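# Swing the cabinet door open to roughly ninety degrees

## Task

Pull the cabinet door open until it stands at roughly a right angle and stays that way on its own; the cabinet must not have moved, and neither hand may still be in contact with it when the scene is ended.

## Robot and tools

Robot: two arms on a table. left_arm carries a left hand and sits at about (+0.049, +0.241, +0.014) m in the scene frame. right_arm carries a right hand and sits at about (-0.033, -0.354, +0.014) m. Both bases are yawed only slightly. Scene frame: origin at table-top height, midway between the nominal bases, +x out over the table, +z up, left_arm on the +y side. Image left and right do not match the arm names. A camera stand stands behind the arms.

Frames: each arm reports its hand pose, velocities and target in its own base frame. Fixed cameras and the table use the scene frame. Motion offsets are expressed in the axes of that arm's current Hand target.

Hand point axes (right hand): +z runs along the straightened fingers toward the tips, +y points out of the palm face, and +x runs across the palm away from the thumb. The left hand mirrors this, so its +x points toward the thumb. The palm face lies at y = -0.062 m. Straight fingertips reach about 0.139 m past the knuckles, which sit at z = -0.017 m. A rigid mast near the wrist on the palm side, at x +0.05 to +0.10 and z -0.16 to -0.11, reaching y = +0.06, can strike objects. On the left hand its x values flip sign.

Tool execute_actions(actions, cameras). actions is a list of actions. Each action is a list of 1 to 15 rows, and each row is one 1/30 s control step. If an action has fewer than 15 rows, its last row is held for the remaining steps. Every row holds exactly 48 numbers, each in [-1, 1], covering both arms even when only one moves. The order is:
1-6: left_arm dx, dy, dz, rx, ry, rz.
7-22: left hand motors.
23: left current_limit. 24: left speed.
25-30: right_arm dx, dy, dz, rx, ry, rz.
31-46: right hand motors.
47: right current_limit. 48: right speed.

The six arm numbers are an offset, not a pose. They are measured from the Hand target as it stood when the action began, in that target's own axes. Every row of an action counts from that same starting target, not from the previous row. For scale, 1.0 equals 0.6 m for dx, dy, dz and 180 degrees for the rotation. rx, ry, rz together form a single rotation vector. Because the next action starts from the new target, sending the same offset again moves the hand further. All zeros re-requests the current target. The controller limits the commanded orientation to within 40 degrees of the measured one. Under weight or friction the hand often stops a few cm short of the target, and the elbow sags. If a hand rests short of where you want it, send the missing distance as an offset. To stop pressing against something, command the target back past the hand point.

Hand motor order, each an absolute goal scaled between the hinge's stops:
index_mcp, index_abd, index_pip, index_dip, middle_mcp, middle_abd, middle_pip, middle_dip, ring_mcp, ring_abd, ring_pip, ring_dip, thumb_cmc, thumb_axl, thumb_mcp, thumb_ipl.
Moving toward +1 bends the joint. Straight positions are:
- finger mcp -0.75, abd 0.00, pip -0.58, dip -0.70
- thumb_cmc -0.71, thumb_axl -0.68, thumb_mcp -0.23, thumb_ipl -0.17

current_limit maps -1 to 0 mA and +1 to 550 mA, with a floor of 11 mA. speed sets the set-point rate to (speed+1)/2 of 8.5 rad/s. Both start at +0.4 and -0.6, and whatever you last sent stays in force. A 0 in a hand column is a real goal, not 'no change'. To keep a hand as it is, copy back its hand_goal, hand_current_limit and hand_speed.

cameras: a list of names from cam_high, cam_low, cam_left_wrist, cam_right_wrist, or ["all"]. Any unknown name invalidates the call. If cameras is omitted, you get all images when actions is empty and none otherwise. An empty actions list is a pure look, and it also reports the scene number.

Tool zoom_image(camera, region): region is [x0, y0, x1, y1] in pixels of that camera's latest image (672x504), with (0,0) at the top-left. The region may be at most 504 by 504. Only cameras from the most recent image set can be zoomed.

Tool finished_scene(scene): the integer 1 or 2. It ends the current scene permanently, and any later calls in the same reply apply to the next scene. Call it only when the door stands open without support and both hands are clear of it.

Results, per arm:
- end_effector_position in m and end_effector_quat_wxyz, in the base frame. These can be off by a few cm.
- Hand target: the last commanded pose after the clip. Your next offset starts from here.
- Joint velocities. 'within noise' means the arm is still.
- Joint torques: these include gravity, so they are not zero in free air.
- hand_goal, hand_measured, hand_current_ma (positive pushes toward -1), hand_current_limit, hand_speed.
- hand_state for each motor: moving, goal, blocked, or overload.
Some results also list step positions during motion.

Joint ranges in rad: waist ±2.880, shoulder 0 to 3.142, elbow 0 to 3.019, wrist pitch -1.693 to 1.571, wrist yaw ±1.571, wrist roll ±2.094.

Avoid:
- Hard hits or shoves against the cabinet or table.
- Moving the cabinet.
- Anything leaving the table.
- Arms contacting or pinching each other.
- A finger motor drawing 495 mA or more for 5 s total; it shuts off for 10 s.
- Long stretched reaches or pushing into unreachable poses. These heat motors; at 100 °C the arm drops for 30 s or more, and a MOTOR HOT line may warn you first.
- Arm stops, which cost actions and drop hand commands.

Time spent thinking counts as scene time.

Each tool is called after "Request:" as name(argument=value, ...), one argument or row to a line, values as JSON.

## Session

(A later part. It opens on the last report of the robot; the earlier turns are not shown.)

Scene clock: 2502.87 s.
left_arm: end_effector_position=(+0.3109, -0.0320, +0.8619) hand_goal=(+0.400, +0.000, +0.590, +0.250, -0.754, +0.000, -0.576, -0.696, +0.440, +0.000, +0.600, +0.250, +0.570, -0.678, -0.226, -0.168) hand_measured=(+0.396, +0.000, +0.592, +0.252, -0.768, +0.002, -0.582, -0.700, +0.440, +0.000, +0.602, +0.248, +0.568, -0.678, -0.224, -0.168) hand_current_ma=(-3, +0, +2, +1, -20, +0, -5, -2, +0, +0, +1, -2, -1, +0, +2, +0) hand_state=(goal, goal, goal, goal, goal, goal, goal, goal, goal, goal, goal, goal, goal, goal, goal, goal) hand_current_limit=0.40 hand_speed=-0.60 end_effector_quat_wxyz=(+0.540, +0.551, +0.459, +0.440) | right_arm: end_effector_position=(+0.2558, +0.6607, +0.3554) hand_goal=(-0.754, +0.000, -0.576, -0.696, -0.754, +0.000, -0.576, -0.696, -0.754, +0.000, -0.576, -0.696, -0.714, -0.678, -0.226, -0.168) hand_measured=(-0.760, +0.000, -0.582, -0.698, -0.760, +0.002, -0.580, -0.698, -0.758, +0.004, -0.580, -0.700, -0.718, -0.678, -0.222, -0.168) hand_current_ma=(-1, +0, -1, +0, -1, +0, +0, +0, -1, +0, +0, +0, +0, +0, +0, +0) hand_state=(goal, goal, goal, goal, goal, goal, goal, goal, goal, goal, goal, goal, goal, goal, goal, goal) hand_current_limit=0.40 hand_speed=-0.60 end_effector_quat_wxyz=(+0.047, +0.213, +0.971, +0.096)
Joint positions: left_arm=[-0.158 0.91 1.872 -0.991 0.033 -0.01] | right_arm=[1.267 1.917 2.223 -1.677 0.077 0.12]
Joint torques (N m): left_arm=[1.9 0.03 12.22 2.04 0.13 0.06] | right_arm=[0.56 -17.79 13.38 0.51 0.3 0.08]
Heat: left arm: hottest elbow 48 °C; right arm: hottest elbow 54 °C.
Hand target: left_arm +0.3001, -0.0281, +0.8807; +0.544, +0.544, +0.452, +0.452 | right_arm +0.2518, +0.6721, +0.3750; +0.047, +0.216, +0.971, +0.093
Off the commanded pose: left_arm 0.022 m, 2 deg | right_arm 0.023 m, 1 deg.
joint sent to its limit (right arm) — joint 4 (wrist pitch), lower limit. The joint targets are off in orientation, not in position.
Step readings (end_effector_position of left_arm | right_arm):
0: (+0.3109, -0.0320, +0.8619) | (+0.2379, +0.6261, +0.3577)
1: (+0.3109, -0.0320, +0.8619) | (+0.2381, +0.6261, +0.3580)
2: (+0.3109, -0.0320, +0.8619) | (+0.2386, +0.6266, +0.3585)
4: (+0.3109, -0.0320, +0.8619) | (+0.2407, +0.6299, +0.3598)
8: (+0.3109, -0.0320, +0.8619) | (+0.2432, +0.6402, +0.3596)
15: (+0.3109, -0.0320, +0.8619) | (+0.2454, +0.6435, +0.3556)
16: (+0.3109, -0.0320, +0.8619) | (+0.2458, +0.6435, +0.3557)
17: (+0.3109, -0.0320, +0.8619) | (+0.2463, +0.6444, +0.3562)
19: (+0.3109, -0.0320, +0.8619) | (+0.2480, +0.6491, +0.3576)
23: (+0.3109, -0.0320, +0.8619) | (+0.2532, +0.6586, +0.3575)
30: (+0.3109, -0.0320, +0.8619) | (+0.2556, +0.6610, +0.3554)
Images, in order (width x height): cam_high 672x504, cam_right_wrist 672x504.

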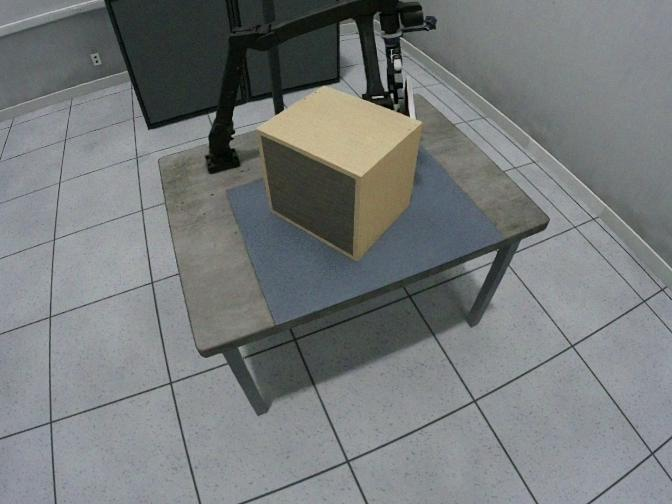

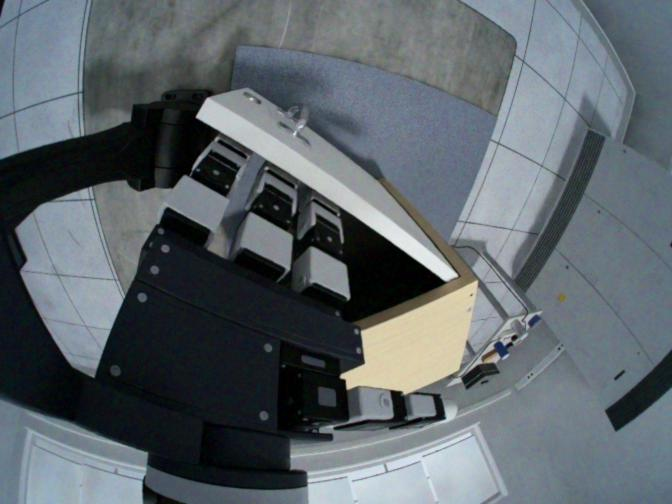

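Request:
execute_actions(
  actions=[
    [[0,0,0,0,0,0,0.4,0,0.59,0.25,-0.754,0,-0.576,-0.696,0.44,0,0.6,0.25,0.571,-0.678,-0.226,-0.168,0.4,-0.6,-0.0053,0.0318,0.0068,0.0014,-0.0056,0.0272,-0.754,0,-0.576,-0.696,-0.754,0,-0.576,-0.696,-0.754,0,-0.576,-0.696,-0.714,-0.678,-0.226,-0.168,0.4,-0.6]],
    [[0,0,0,0,0,0,0.4,0,0.59,0.25,-0.754,0,-0.576,-0.696,0.44,0,0.6,0.25,0.571,-0.678,-0.226,-0.168,0.4,-0.6,-0.0053,0.0318,0.0068,0.0014,-0.0056,0.0272,-0.754,0,-0.576,-0.696,-0.754,0,-0.576,-0.696,-0.754,0,-0.576,-0.696,-0.714,-0.678,-0.226,-0.168,0.4,-0.6]],
  ],
  cameras=["cam_high","cam_low","cam_left_wrist","cam_right_wrist"],
)

Request:
zoom_image(
  camera="cam_high",
  region=[320, 0, 460, 145],
)

Scene clock: 2529.87 s.
left_arm: end_effector_position=(+0.3109, -0.0320, +0.8619) hand_goal=(+0.400, +0.000, +0.590, +0.250, -0.754, +0.000, -0.576, -0.696, +0.440, +0.000, +0.600, +0.250, +0.570, -0.678, -0.226, -0.168) hand_measured=(+0.396, +0.000, +0.592, +0.252, -0.768, +0.002, -0.582, -0.700, +0.440, +0.000, +0.602, +0.248, +0.568, -0.678, -0.224, -0.168) hand_current_ma=(-3, +0, +2, +1, -20, +0, -5, -2, +0, +0, +1, -2, -1, +0, +2, +0) hand_state=(goal, goal, goal, goal, goal, goal, goal, goal, goal, goal, goal, goal, goal, goal, goal, goal) hand_current_limit=0.40 hand_speed=-0.60 end_effector_quat_wxyz=(+0.540, +0.551, +0.459, +0.440) | right_arm: end_effector_position=(+0.2813, +0.6928, +0.3574) hand_goal=(-0.754, +0.000, -0.576, -0.696, -0.754, +0.000, -0.576, -0.696, -0.754, +0.000, -0.576, -0.696, -0.714, -0.678, -0.226, -0.168) hand_measured=(-0.766, +0.000, -0.584, -0.702, -0.758, +0.002, -0.580, -0.698, -0.758, +0.004, -0.580, -0.700, -0.718, -0.678, -0.222, -0.168) hand_current_ma=(-3, +0, -2, -1, +0, +0, +0, +0, +0, +0, +0, +0, +0, +0, +0, +0) hand_state=(goal, goal, goal, goal, goal, goal, goal, goal, goal, goal, goal, goal, goal, goal, goal, goal) hand_current_limit=0.40 hand_speed=-0.60 end_effector_quat_wxyz=(+0.060, +0.292, +0.946, +0.126)
Joint positions: left_arm=[-0.158 0.91 1.872 -0.991 0.033 -0.01] | right_arm=[1.274 2.041 2.401 -1.677 0.119 0.287]
Joint torques (N m): left_arm=[1.85 -0.09 12.23 2.09 0.13 0.05] | right_arm=[0.79 -19.19 13.16 0.61 0.31 -0.01]
Heat: left arm: hottest elbow 48 °C; right arm: hottest elbow 56 °C.
Hand target: left_arm +0.3001, -0.0281, +0.8807; +0.544, +0.544, +0.452, +0.452 | right_arm +0.2757, +0.7036, +0.3750; +0.055, +0.300, +0.948, +0.089
Off the commanded pose: left_arm 0.022 m, 2 deg | right_arm 0.021 m, 4 deg.
joint sent to its limit (right arm) — joint 4 (wrist pitch), lower limit. The joint targets are off in orientation, not in position.
Step readings (end_effector_position of left_arm | right_arm):
0: (+0.3109, -0.0320, +0.8619) | (+0.2558, +0.6607, +0.3554)
1: (+0.3109, -0.0320, +0.8619) | (+0.2559, +0.6608, +0.3556)
2: (+0.3109, -0.0320, +0.8619) | (+0.2567, +0.6617, +0.3563)
4: (+0.3109, -0.0320, +0.8619) | (+0.2594, +0.6663, +0.3578)
8: (+0.3109, -0.0320, +0.8619) | (+0.2645, +0.6756, +0.3574)
15: (+0.3109, -0.0320, +0.8619) | (+0.2675, +0.6775, +0.3559)
16: (+0.3109, -0.0320, +0.8619) | (+0.2678, +0.6776, +0.3560)
17: (+0.3109, -0.0320, +0.8619) | (+0.2685, +0.6784, +0.3570)
19: (+0.3109, -0.0320, +0.8619) | (+0.2718, +0.6827, +0.3583)
23: (+0.3109, -0.0320, +0.8619) | (+0.2780, +0.6911, +0.3580)
30: (+0.3109, -0.0320, +0.8619) | (+0.2808, +0.6931, +0.3570)

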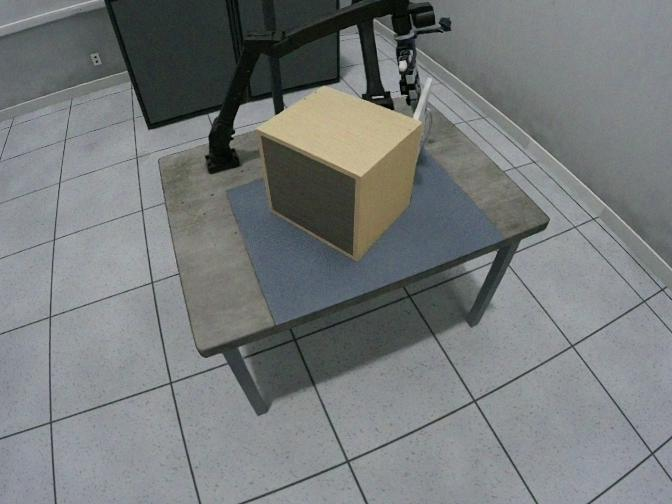

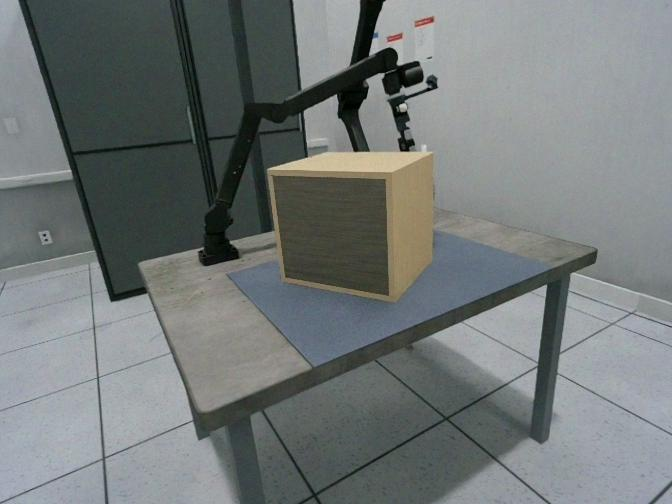

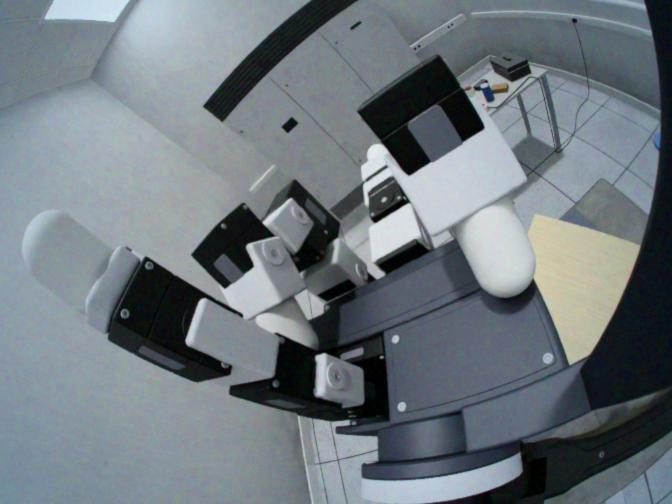

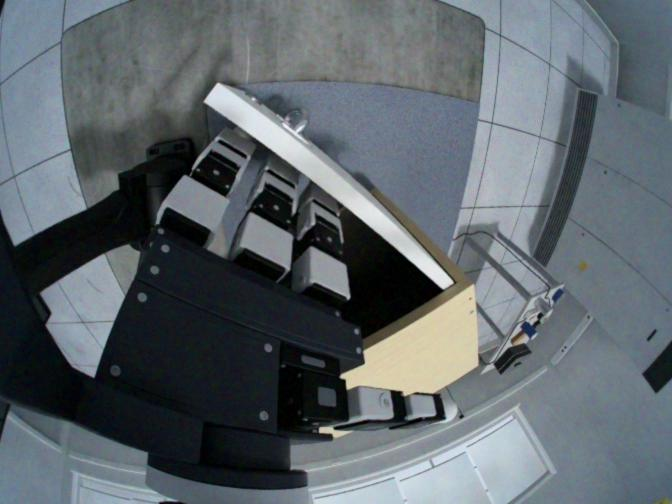

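Scaled by 3.476 from the camera's 672x504 image, which has a finer 960x720 frame.

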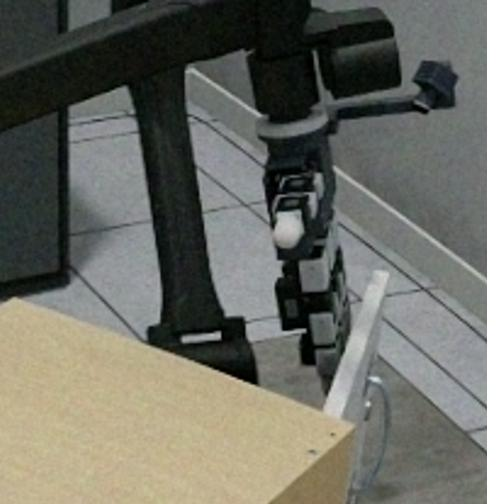

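Request:
execute_actions(
  actions=[
    [[0,0,0,0,0,0,0.4,0,0.59,0.25,-0.754,0,-0.576,-0.696,0.44,0,0.6,0.25,0.571,-0.678,-0.226,-0.168,0.4,-0.6,-0.0077,0.0215,-0.0172,-0.0524,0.0030,0.0064,-0.754,0,-0.576,-0.696,-0.754,0,-0.576,-0.696,-0.754,0,-0.576,-0.696,-0.714,-0.678,-0.226,-0.168,0.4,-0.6]],
  ],
  cameras=["cam_high","cam_low","cam_right_wrist"],
)

Request:
zoom_image(
  camera="cam_high",
  region=[350, 0, 490, 145],
)

Scene clock: 2649.63 s.
left_arm: end_effector_position=(+0.3109, -0.0320, +0.8619) hand_goal=(+0.400, +0.000, +0.590, +0.250, -0.754, +0.000, -0.576, -0.696, +0.440, +0.000, +0.600, +0.250, +0.570, -0.678, -0.226, -0.168) hand_measured=(+0.396, +0.000, +0.592, +0.252, -0.768, +0.002, -0.582, -0.700, +0.440, +0.000, +0.602, +0.248, +0.568, -0.678, -0.224, -0.168) hand_current_ma=(-3, +0, +2, +1, -20, +0, -5, -2, +0, +0, +1, -2, -1, +0, +2, +0) hand_state=(goal, goal, goal, goal, goal, goal, goal, goal, goal, goal, goal, goal, goal, goal, goal, goal) hand_current_limit=0.40 hand_speed=-0.60 end_effector_quat_wxyz=(+0.540, +0.551, +0.459, +0.440) | right_arm: end_effector_position=(+0.2860, +0.6965, +0.3637) hand_goal=(-0.754, +0.000, -0.576, -0.696, -0.754, +0.000, -0.576, -0.696, -0.754, +0.000, -0.576, -0.696, -0.714, -0.678, -0.226, -0.168) hand_measured=(-0.774, +0.006, -0.590, -0.702, -0.762, +0.002, -0.580, -0.698, -0.758, +0.004, -0.580, -0.700, -0.718, -0.678, -0.222, -0.168) hand_current_ma=(-8, +1, -4, -1, -1, +0, +0, +0, +0, +0, +0, +0, +0, +0, +0, +0) hand_state=(blocked, goal, goal, goal, goal, goal, goal, goal, goal, goal, goal, goal, goal, goal, goal, goal) hand_current_limit=0.40 hand_speed=-0.60 end_effector_quat_wxyz=(+0.072, +0.303, +0.940, +0.136)
Joint positions: left_arm=[-0.158 0.91 1.872 -0.991 0.033 -0.01] | right_arm=[1.279 2.058 2.435 -1.676 0.148 0.312]
Joint torques (N m): left_arm=[1.96 0.03 12.21 2 0.15 0.05] | right_arm=[0.21 -19.55 13.52 1.5 0.45 0]
Heat: left arm: hottest elbow 48 °C; right arm: hottest elbow 59 °C.
Hand target: left_arm +0.3001, -0.0281, +0.8807; +0.544, +0.544, +0.452, +0.452 | right_arm +0.2851, +0.7099, +0.3879; +0.074, +0.304, +0.935, +0.168
Off the commanded pose: left_arm 0.022 m, 2 deg | right_arm 0.028 m, 4 deg.
Step readings (end_effector_position of left_arm | right_arm):
0: (+0.3109, -0.0320, +0.8619) | (+0.2813, +0.6928, +0.3574)
1: (+0.3109, -0.0320, +0.8619) | (+0.2814, +0.6927, +0.3575)
2: (+0.3109, -0.0320, +0.8619) | (+0.2819, +0.6929, +0.3581)
4: (+0.3109, -0.0320, +0.8619) | (+0.2829, +0.6933, +0.3596)
8: (+0.3109, -0.0320, +0.8619) | (+0.2840, +0.6949, +0.3616)
15: (+0.3109, -0.0320, +0.8619) | (+0.2856, +0.6961, +0.3636)
Images, in order (width x height): cam_high 672x504, cam_low 672x504, cam_right_wrist 672x504.

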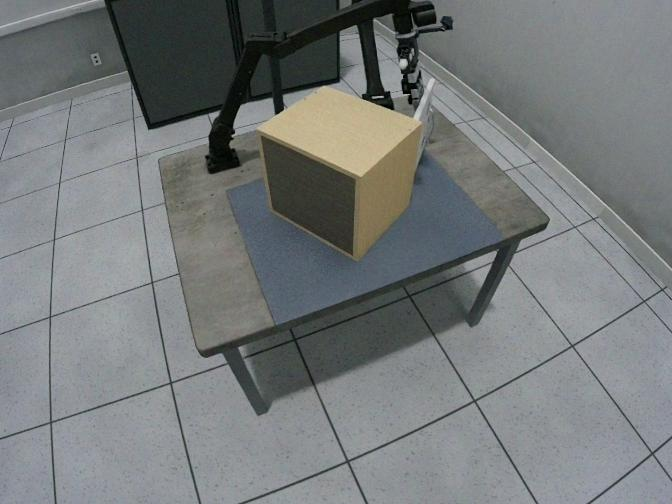

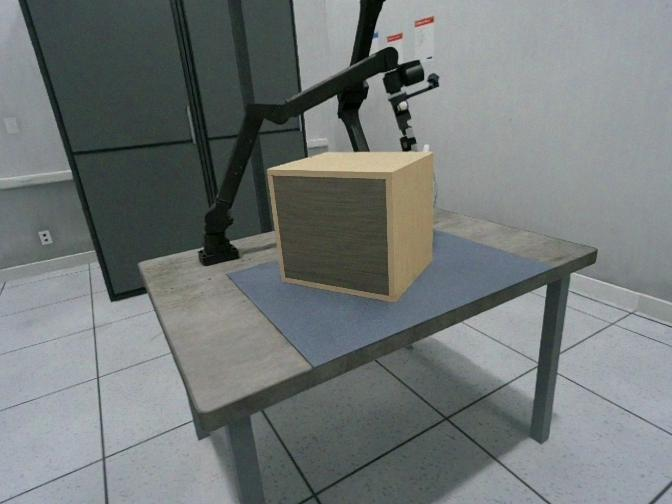

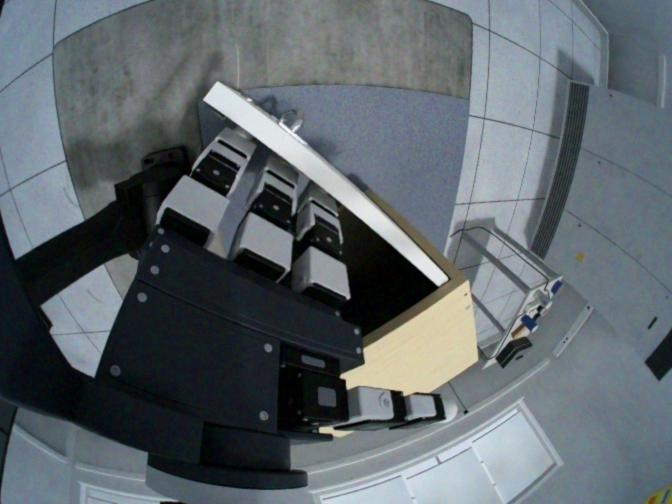

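Scaled by 3.476 from the camera's 672x504 image, which has a finer 960x720 frame.

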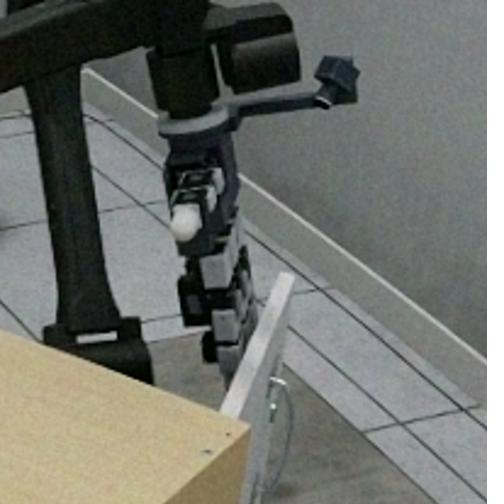

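Request:
execute_actions(
  actions=[
    [[0,0,0,0,0,0,0.4,0,0.59,0.25,-0.754,0,-0.576,-0.696,0.44,0,0.6,0.25,0.571,-0.678,-0.226,-0.168,0.4,-0.6,-0.0080,0.0132,0.0053,-0.0524,0.0030,0.0064,-0.754,0,-0.576,-0.696,-0.754,0,-0.576,-0.696,-0.754,0,-0.576,-0.696,-0.714,-0.678,-0.226,-0.168,0.4,-0.6]],
    [[0,0,0,0,0,0,0.4,0,0.59,0.25,-0.754,0,-0.576,-0.696,0.44,0,0.6,0.25,0.571,-0.678,-0.226,-0.168,0.4,-0.6,-0.0125,0.0095,0.0062,-0.0524,0.0030,0.0064,-0.754,0,-0.576,-0.696,-0.754,0,-0.576,-0.696,-0.754,0,-0.576,-0.696,-0.714,-0.678,-0.226,-0.168,0.4,-0.6]],
  ],
  cameras=["cam_high","cam_right_wrist"],
)

Request:
zoom_image(
  camera="cam_high",
  region=[350, 0, 490, 145],
)

Scene clock: 2674.67 s.
left_arm: end_effector_position=(+0.3109, -0.0320, +0.8619) hand_goal=(+0.400, +0.000, +0.590, +0.250, -0.754, +0.000, -0.576, -0.696, +0.440, +0.000, +0.600, +0.250, +0.570, -0.678, -0.226, -0.168) hand_measured=(+0.396, +0.000, +0.592, +0.252, -0.768, +0.002, -0.582, -0.700, +0.440, +0.000, +0.602, +0.248, +0.568, -0.678, -0.224, -0.168) hand_current_ma=(-3, +0, +2, +1, -20, +0, -5, -2, +0, +0, +1, -2, -1, +0, +2, +0) hand_state=(goal, goal, goal, goal, goal, goal, goal, goal, goal, goal, goal, goal, goal, goal, goal, goal) hand_current_limit=0.40 hand_speed=-0.60 end_effector_quat_wxyz=(+0.540, +0.551, +0.459, +0.440) | right_arm: end_effector_position=(+0.3030, +0.7136, +0.3684) hand_goal=(-0.754, +0.000, -0.576, -0.696, -0.754, +0.000, -0.576, -0.696, -0.754, +0.000, -0.576, -0.696, -0.714, -0.678, -0.226, -0.168) hand_measured=(-0.782, -0.004, -0.596, -0.704, -0.760, +0.002, -0.580, -0.698, -0.758, +0.002, -0.580, -0.700, -0.718, -0.678, -0.222, -0.168) hand_current_ma=(-16, +0, -7, -1, -1, +0, +0, +0, +0, +0, +0, +0, +0, +0, +0, +0) hand_state=(blocked, goal, goal, goal, goal, goal, goal, goal, goal, goal, goal, goal, goal, goal, goal, goal) hand_current_limit=0.40 hand_speed=-0.60 end_effector_quat_wxyz=(+0.108, +0.310, +0.895, +0.302)
Joint positions: left_arm=[-0.158 0.91 1.872 -0.991 0.033 -0.01] | right_arm=[1.28 1.863 1.971 -1.062 0.231 0.303]
Joint torques (N m): left_arm=[2.26 -0.15 12.27 1.95 0.14 0.05] | right_arm=[-0.79 -20.37 10.48 2.65 0.3 -0.24]
Heat: left arm: hottest elbow 48 °C; right arm: hottest elbow 60 °C.
Hand target: left_arm +0.3001, -0.0281, +0.8807; +0.544, +0.544, +0.452, +0.452 | right_arm +0.3040, +0.7148, +0.3879; +0.110, +0.304, +0.889, +0.324
Off the commanded pose: left_arm 0.022 m, 2 deg | right_arm 0.019 m, 3 deg.
Step readings (end_effector_position of left_arm | right_arm):
0: (+0.3109, -0.0320, +0.8619) | (+0.2860, +0.6965, +0.3637)
1: (+0.3109, -0.0320, +0.8619) | (+0.2863, +0.6968, +0.3640)
2: (+0.3109, -0.0320, +0.8619) | (+0.2875, +0.6982, +0.3646)
4: (+0.3109, -0.0320, +0.8619) | (+0.2903, +0.7019, +0.3669)
8: (+0.3109, -0.0320, +0.8619) | (+0.2953, +0.7070, +0.3685)
15: (+0.3109, -0.0320, +0.8619) | (+0.2972, +0.7098, +0.3691)
16: (+0.3109, -0.0320, +0.8619) | (+0.2974, +0.7099, +0.3689)
17: (+0.3109, -0.0320, +0.8619) | (+0.2983, +0.7098, +0.3697)
19: (+0.3109, -0.0320, +0.8619) | (+0.2996, +0.7086, +0.3710)
23: (+0.3109, -0.0320, +0.8619) | (+0.3019, +0.7076, +0.3715)
30: (+0.3109, -0.0320, +0.8619) | (+0.3030, +0.7123, +0.3692)
Images, in order (width x height): cam_high 672x504, cam_right_wrist 672x504.

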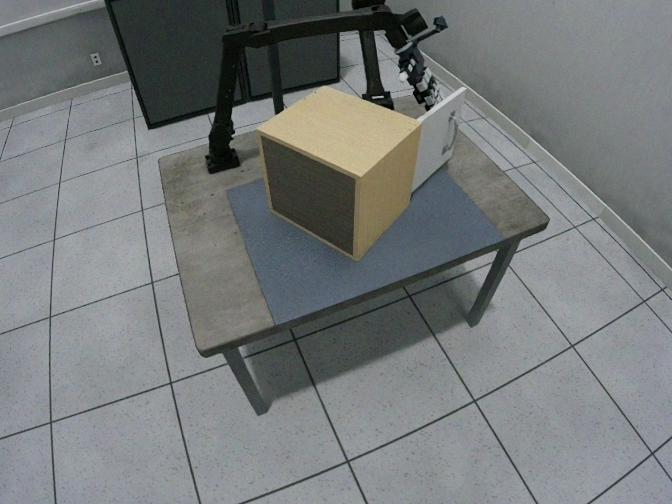

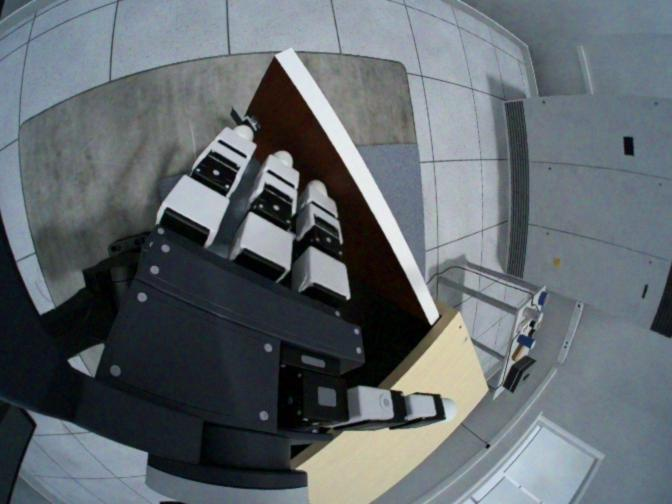

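Scaled by 3.476 from the camera's 672x504 image, which has a finer 960x720 frame.

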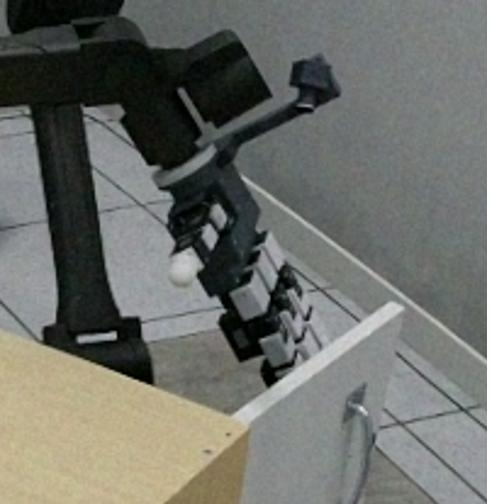

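Request:
execute_actions(
  actions=[
    [[0,0,0,0,0,0,0.4,0,0.59,0.25,-0.754,0,-0.576,-0.696,0.44,0,0.6,0.25,0.571,-0.678,-0.226,-0.168,0.4,-0.6,0.0267,-0.0472,-0.0397,0,0,0,-0.754,0,-0.576,-0.696,-0.754,0,-0.576,-0.696,-0.754,0,-0.576,-0.696,-0.714,-0.678,-0.226,-0.168,0.4,-0.6]],
  ],
  cameras=["cam_high","cam_right_wrist"],
)

Request:
zoom_image(
  camera="cam_high",
  region=[350, 0, 490, 145],
)

Scene clock: 2723.13 s.
left_arm: end_effector_position=(+0.3109, -0.0320, +0.8619) hand_goal=(+0.400, +0.000, +0.590, +0.250, -0.754, +0.000, -0.576, -0.696, +0.440, +0.000, +0.600, +0.250, +0.570, -0.678, -0.226, -0.168) hand_measured=(+0.396, +0.000, +0.592, +0.252, -0.768, +0.002, -0.582, -0.700, +0.440, +0.000, +0.602, +0.248, +0.568, -0.678, -0.224, -0.168) hand_current_ma=(-3, +0, +2, +1, -20, +0, -5, -2, +0, +0, +1, -2, -1, +0, +2, +0) hand_state=(goal, goal, goal, goal, goal, goal, goal, goal, goal, goal, goal, goal, goal, goal, goal, goal) hand_current_limit=0.40 hand_speed=-0.60 end_effector_quat_wxyz=(+0.540, +0.551, +0.459, +0.440) | right_arm: end_effector_position=(+0.2742, +0.6932, +0.3751) hand_goal=(-0.754, +0.000, -0.576, -0.696, -0.754, +0.000, -0.576, -0.696, -0.754, +0.000, -0.576, -0.696, -0.714, -0.678, -0.226, -0.168) hand_measured=(-0.764, +0.002, -0.582, -0.700, -0.760, +0.002, -0.580, -0.698, -0.758, +0.002, -0.580, -0.700, -0.718, -0.678, -0.222, -0.168) hand_current_ma=(-3, +0, -1, +0, -1, +0, +0, +0, +0, +0, +0, +0, +0, +0, +0, +0) hand_state=(goal, goal, goal, goal, goal, goal, goal, goal, goal, goal, goal, goal, goal, goal, goal, goal) hand_current_limit=0.40 hand_speed=-0.60 end_effector_quat_wxyz=(+0.113, +0.303, +0.895, +0.307)
Joint positions: left_arm=[-0.158 0.91 1.872 -0.991 0.033 -0.01] | right_arm=[1.317 1.776 1.857 -1.03 0.258 0.316]
Joint torques (N m): left_arm=[2.08 -0.32 12.21 2.03 0.14 0.05] | right_arm=[0.26 -18.9 10.36 2.24 0.38 0]
Heat: left arm: hottest elbow 48 °C; right arm: hottest elbow 51 °C.
Hand target: left_arm +0.3001, -0.0281, +0.8807; +0.544, +0.544, +0.452, +0.452 | right_arm +0.2688, +0.6954, +0.3877; +0.111, +0.305, +0.889, +0.323
Off the commanded pose: left_arm 0.022 m, 2 deg | right_arm 0.014 m, 2 deg.
Step readings (end_effector_position of left_arm | right_arm):
0: (+0.3109, -0.0320, +0.8619) | (+0.3029, +0.7136, +0.3684)
1: (+0.3109, -0.0320, +0.8619) | (+0.3030, +0.7133, +0.3680)
2: (+0.3109, -0.0320, +0.8619) | (+0.3027, +0.7122, +0.3675)
4: (+0.3109, -0.0320, +0.8619) | (+0.2994, +0.7057, +0.3644)
8: (+0.3109, -0.0320, +0.8619) | (+0.2891, +0.6940, +0.3622)
15: (+0.3109, -0.0320, +0.8619) | (+0.2751, +0.6936, +0.3762)
Images, in order (width x height): cam_high 672x504, cam_right_wrist 672x504.

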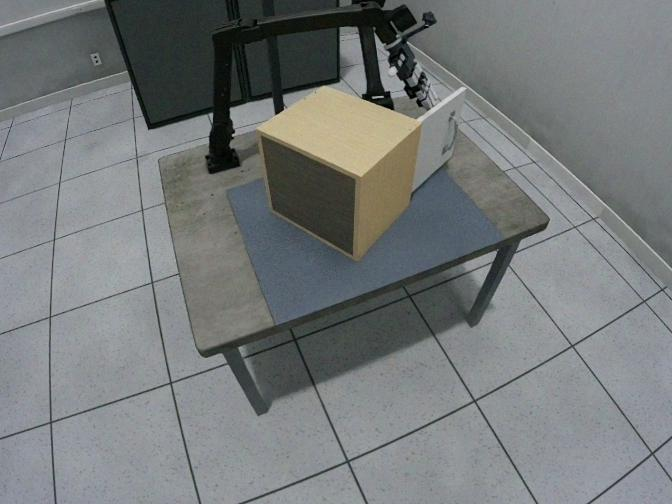

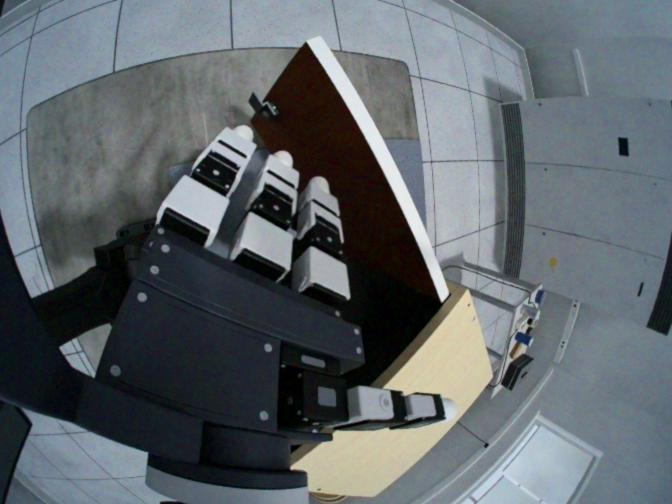

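Scaled by 3.476 from the camera's 672x504 image, which has a finer 960x720 frame.

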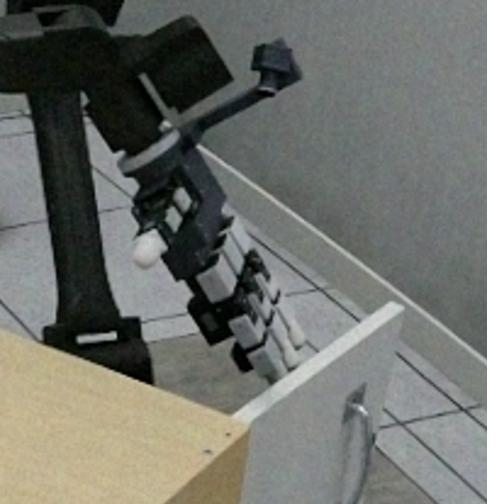

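Request:
execute_actions(
  actions=[
    [[0,0,0,0,0,0,0.4,0,0.59,0.25,-0.754,0,-0.576,-0.696,0.44,0,0.6,0.25,0.571,-0.678,-0.226,-0.168,0.4,-0.6,0.0150,0.0273,-0.0858,0,0,0,-0.754,0,-0.576,-0.696,-0.754,0,-0.576,-0.696,-0.754,0,-0.576,-0.696,-0.714,-0.678,-0.226,-0.168,0.4,-0.6]],
    [[0,0,0,0,0,0,0.4,0,0.59,0.25,-0.754,0,-0.576,-0.696,0.44,0,0.6,0.25,0.571,-0.678,-0.226,-0.168,0.4,-0.6,0.0020,0.0463,-0.0917,0,0,0,-0.754,0,-0.576,-0.696,-0.754,0,-0.576,-0.696,-0.754,0,-0.576,-0.696,-0.714,-0.678,-0.226,-0.168,0.4,-0.6]],
  ],
  cameras=["all"],
)

Request:
zoom_image(
  camera="cam_high",
  region=[340, 0, 500, 200],
)

Scene clock: 2765.33 s.
left_arm: end_effector_position=(+0.3109, -0.0320, +0.8619) hand_goal=(+0.400, +0.000, +0.590, +0.250, -0.754, +0.000, -0.576, -0.696, +0.440, +0.000, +0.600, +0.250, +0.570, -0.678, -0.226, -0.168) hand_measured=(+0.396, +0.000, +0.592, +0.252, -0.768, +0.002, -0.582, -0.700, +0.440, +0.000, +0.602, +0.248, +0.568, -0.678, -0.224, -0.168) hand_current_ma=(-3, +0, +2, +1, -20, +0, -5, -2, +0, +0, +1, -2, -1, +0, +2, +0) hand_state=(goal, goal, goal, goal, goal, goal, goal, goal, goal, goal, goal, goal, goal, goal, goal, goal) hand_current_limit=0.40 hand_speed=-0.60 end_effector_quat_wxyz=(+0.540, +0.551, +0.459, +0.440) | right_arm: end_effector_position=(+0.2476, +0.6671, +0.4782) hand_goal=(-0.754, +0.000, -0.576, -0.696, -0.754, +0.000, -0.576, -0.696, -0.754, +0.000, -0.576, -0.696, -0.714, -0.678, -0.226, -0.168) hand_measured=(-0.762, +0.002, -0.582, -0.700, -0.760, +0.002, -0.580, -0.698, -0.758, +0.002, -0.580, -0.700, -0.718, -0.678, -0.222, -0.168) hand_current_ma=(-2, +0, -1, +0, -1, +0, +0, +0, +0, +0, +0, +0, +0, +0, +0, +0) hand_state=(goal, goal, goal, goal, goal, goal, goal, goal, goal, goal, goal, goal, goal, goal, goal, goal) hand_current_limit=0.40 hand_speed=-0.60 end_effector_quat_wxyz=(+0.115, +0.305, +0.894, +0.308)
Joint positions: left_arm=[-0.158 0.91 1.872 -0.991 0.033 -0.01] | right_arm=[1.353 1.75 2.098 -1.303 0.283 0.348]
Joint torques (N m): left_arm=[2.32 -0.21 12.19 1.96 0.14 0.06] | right_arm=[0.79 -16.03 13.83 1.06 0.4 -0.01]
Heat: left arm: hottest elbow 48 °C; right arm: hottest elbow 52 °C.
Hand target: left_arm +0.3001, -0.0281, +0.8807; +0.544, +0.544, +0.452, +0.452 | right_arm +0.2396, +0.6743, +0.4977; +0.110, +0.304, +0.889, +0.323
Off the commanded pose: left_arm 0.022 m, 2 deg | right_arm 0.023 m, 2 deg.
Step readings (end_effector_position of left_arm | right_arm):
0: (+0.3109, -0.0320, +0.8619) | (+0.2742, +0.6932, +0.3751)
1: (+0.3109, -0.0320, +0.8619) | (+0.2742, +0.6931, +0.3751)
2: (+0.3109, -0.0320, +0.8619) | (+0.2737, +0.6927, +0.3751)
4: (+0.3109, -0.0320, +0.8619) | (+0.2720, +0.6887, +0.3733)
8: (+0.3109, -0.0320, +0.8619) | (+0.2654, +0.6827, +0.3764)
15: (+0.3109, -0.0320, +0.8619) | (+0.2560, +0.6809, +0.4007)
16: (+0.3109, -0.0320, +0.8619) | (+0.2554, +0.6807, +0.4034)
17: (+0.3109, -0.0320, +0.8619) | (+0.2547, +0.6796, +0.4063)
19: (+0.3109, -0.0320, +0.8619) | (+0.2526, +0.6760, +0.4151)
23: (+0.3109, -0.0320, +0.8619) | (+0.2514, +0.6717, +0.4480)
30: (+0.3109, -0.0320, +0.8619) | (+0.2481, +0.6676, +0.4813)

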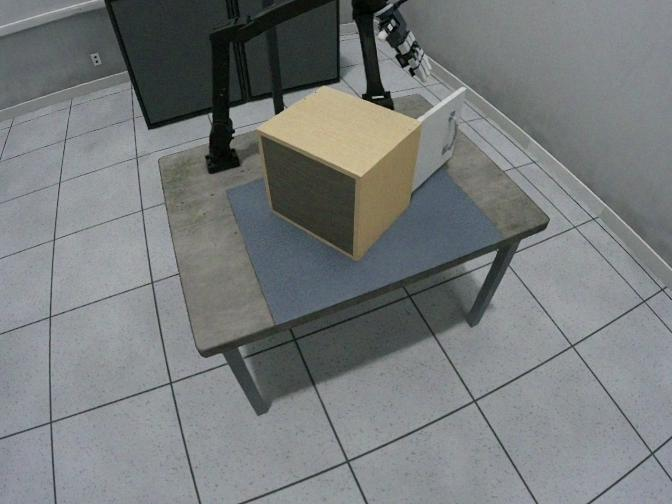

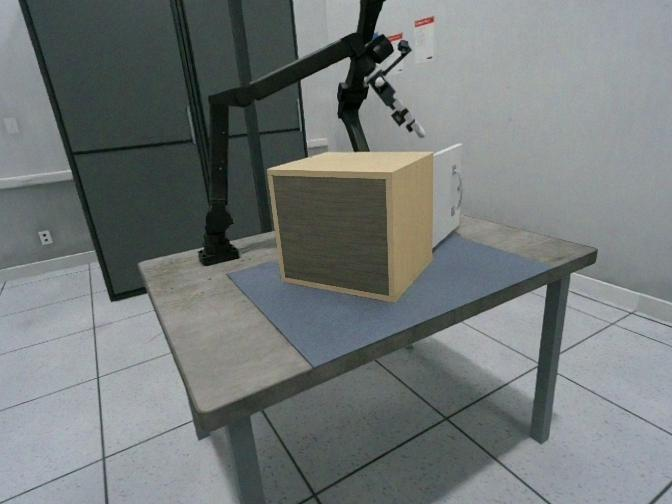

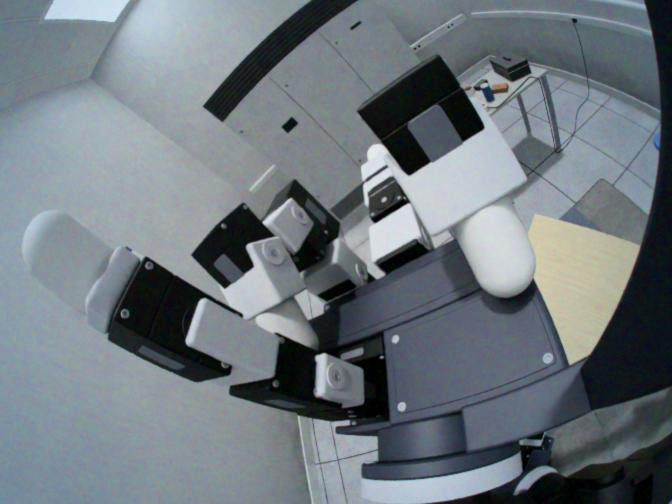

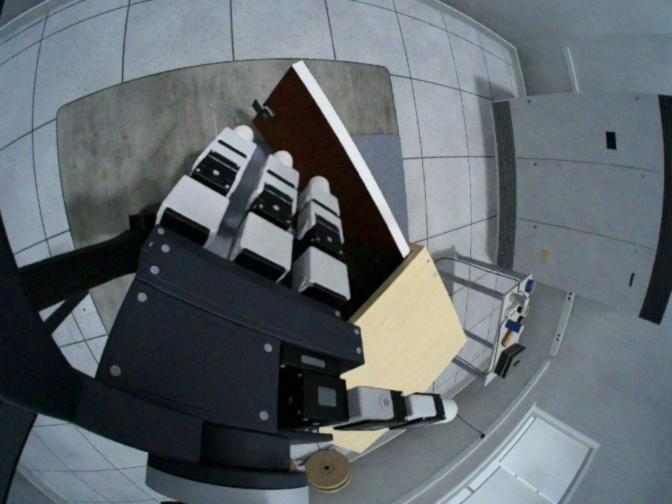

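Scaled by 2.520 from the camera's 672x504 image, which has a finer 960x720 frame.

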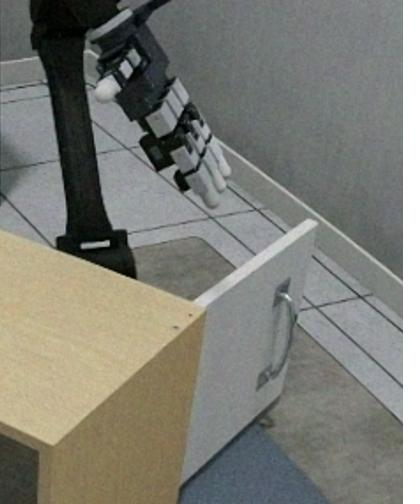

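Request:
zoom_image(
  camera="cam_low",
  region=[370, 120, 490, 320],
)

Scaled by 2.520 from the camera's 672x504 image, which has a finer 960x720 frame.

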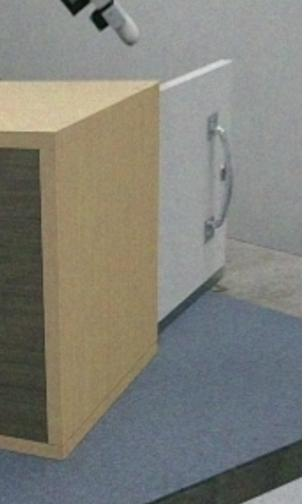

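Request:
finished_scene(
  scene=2,
)

The scene is finished: the task was done.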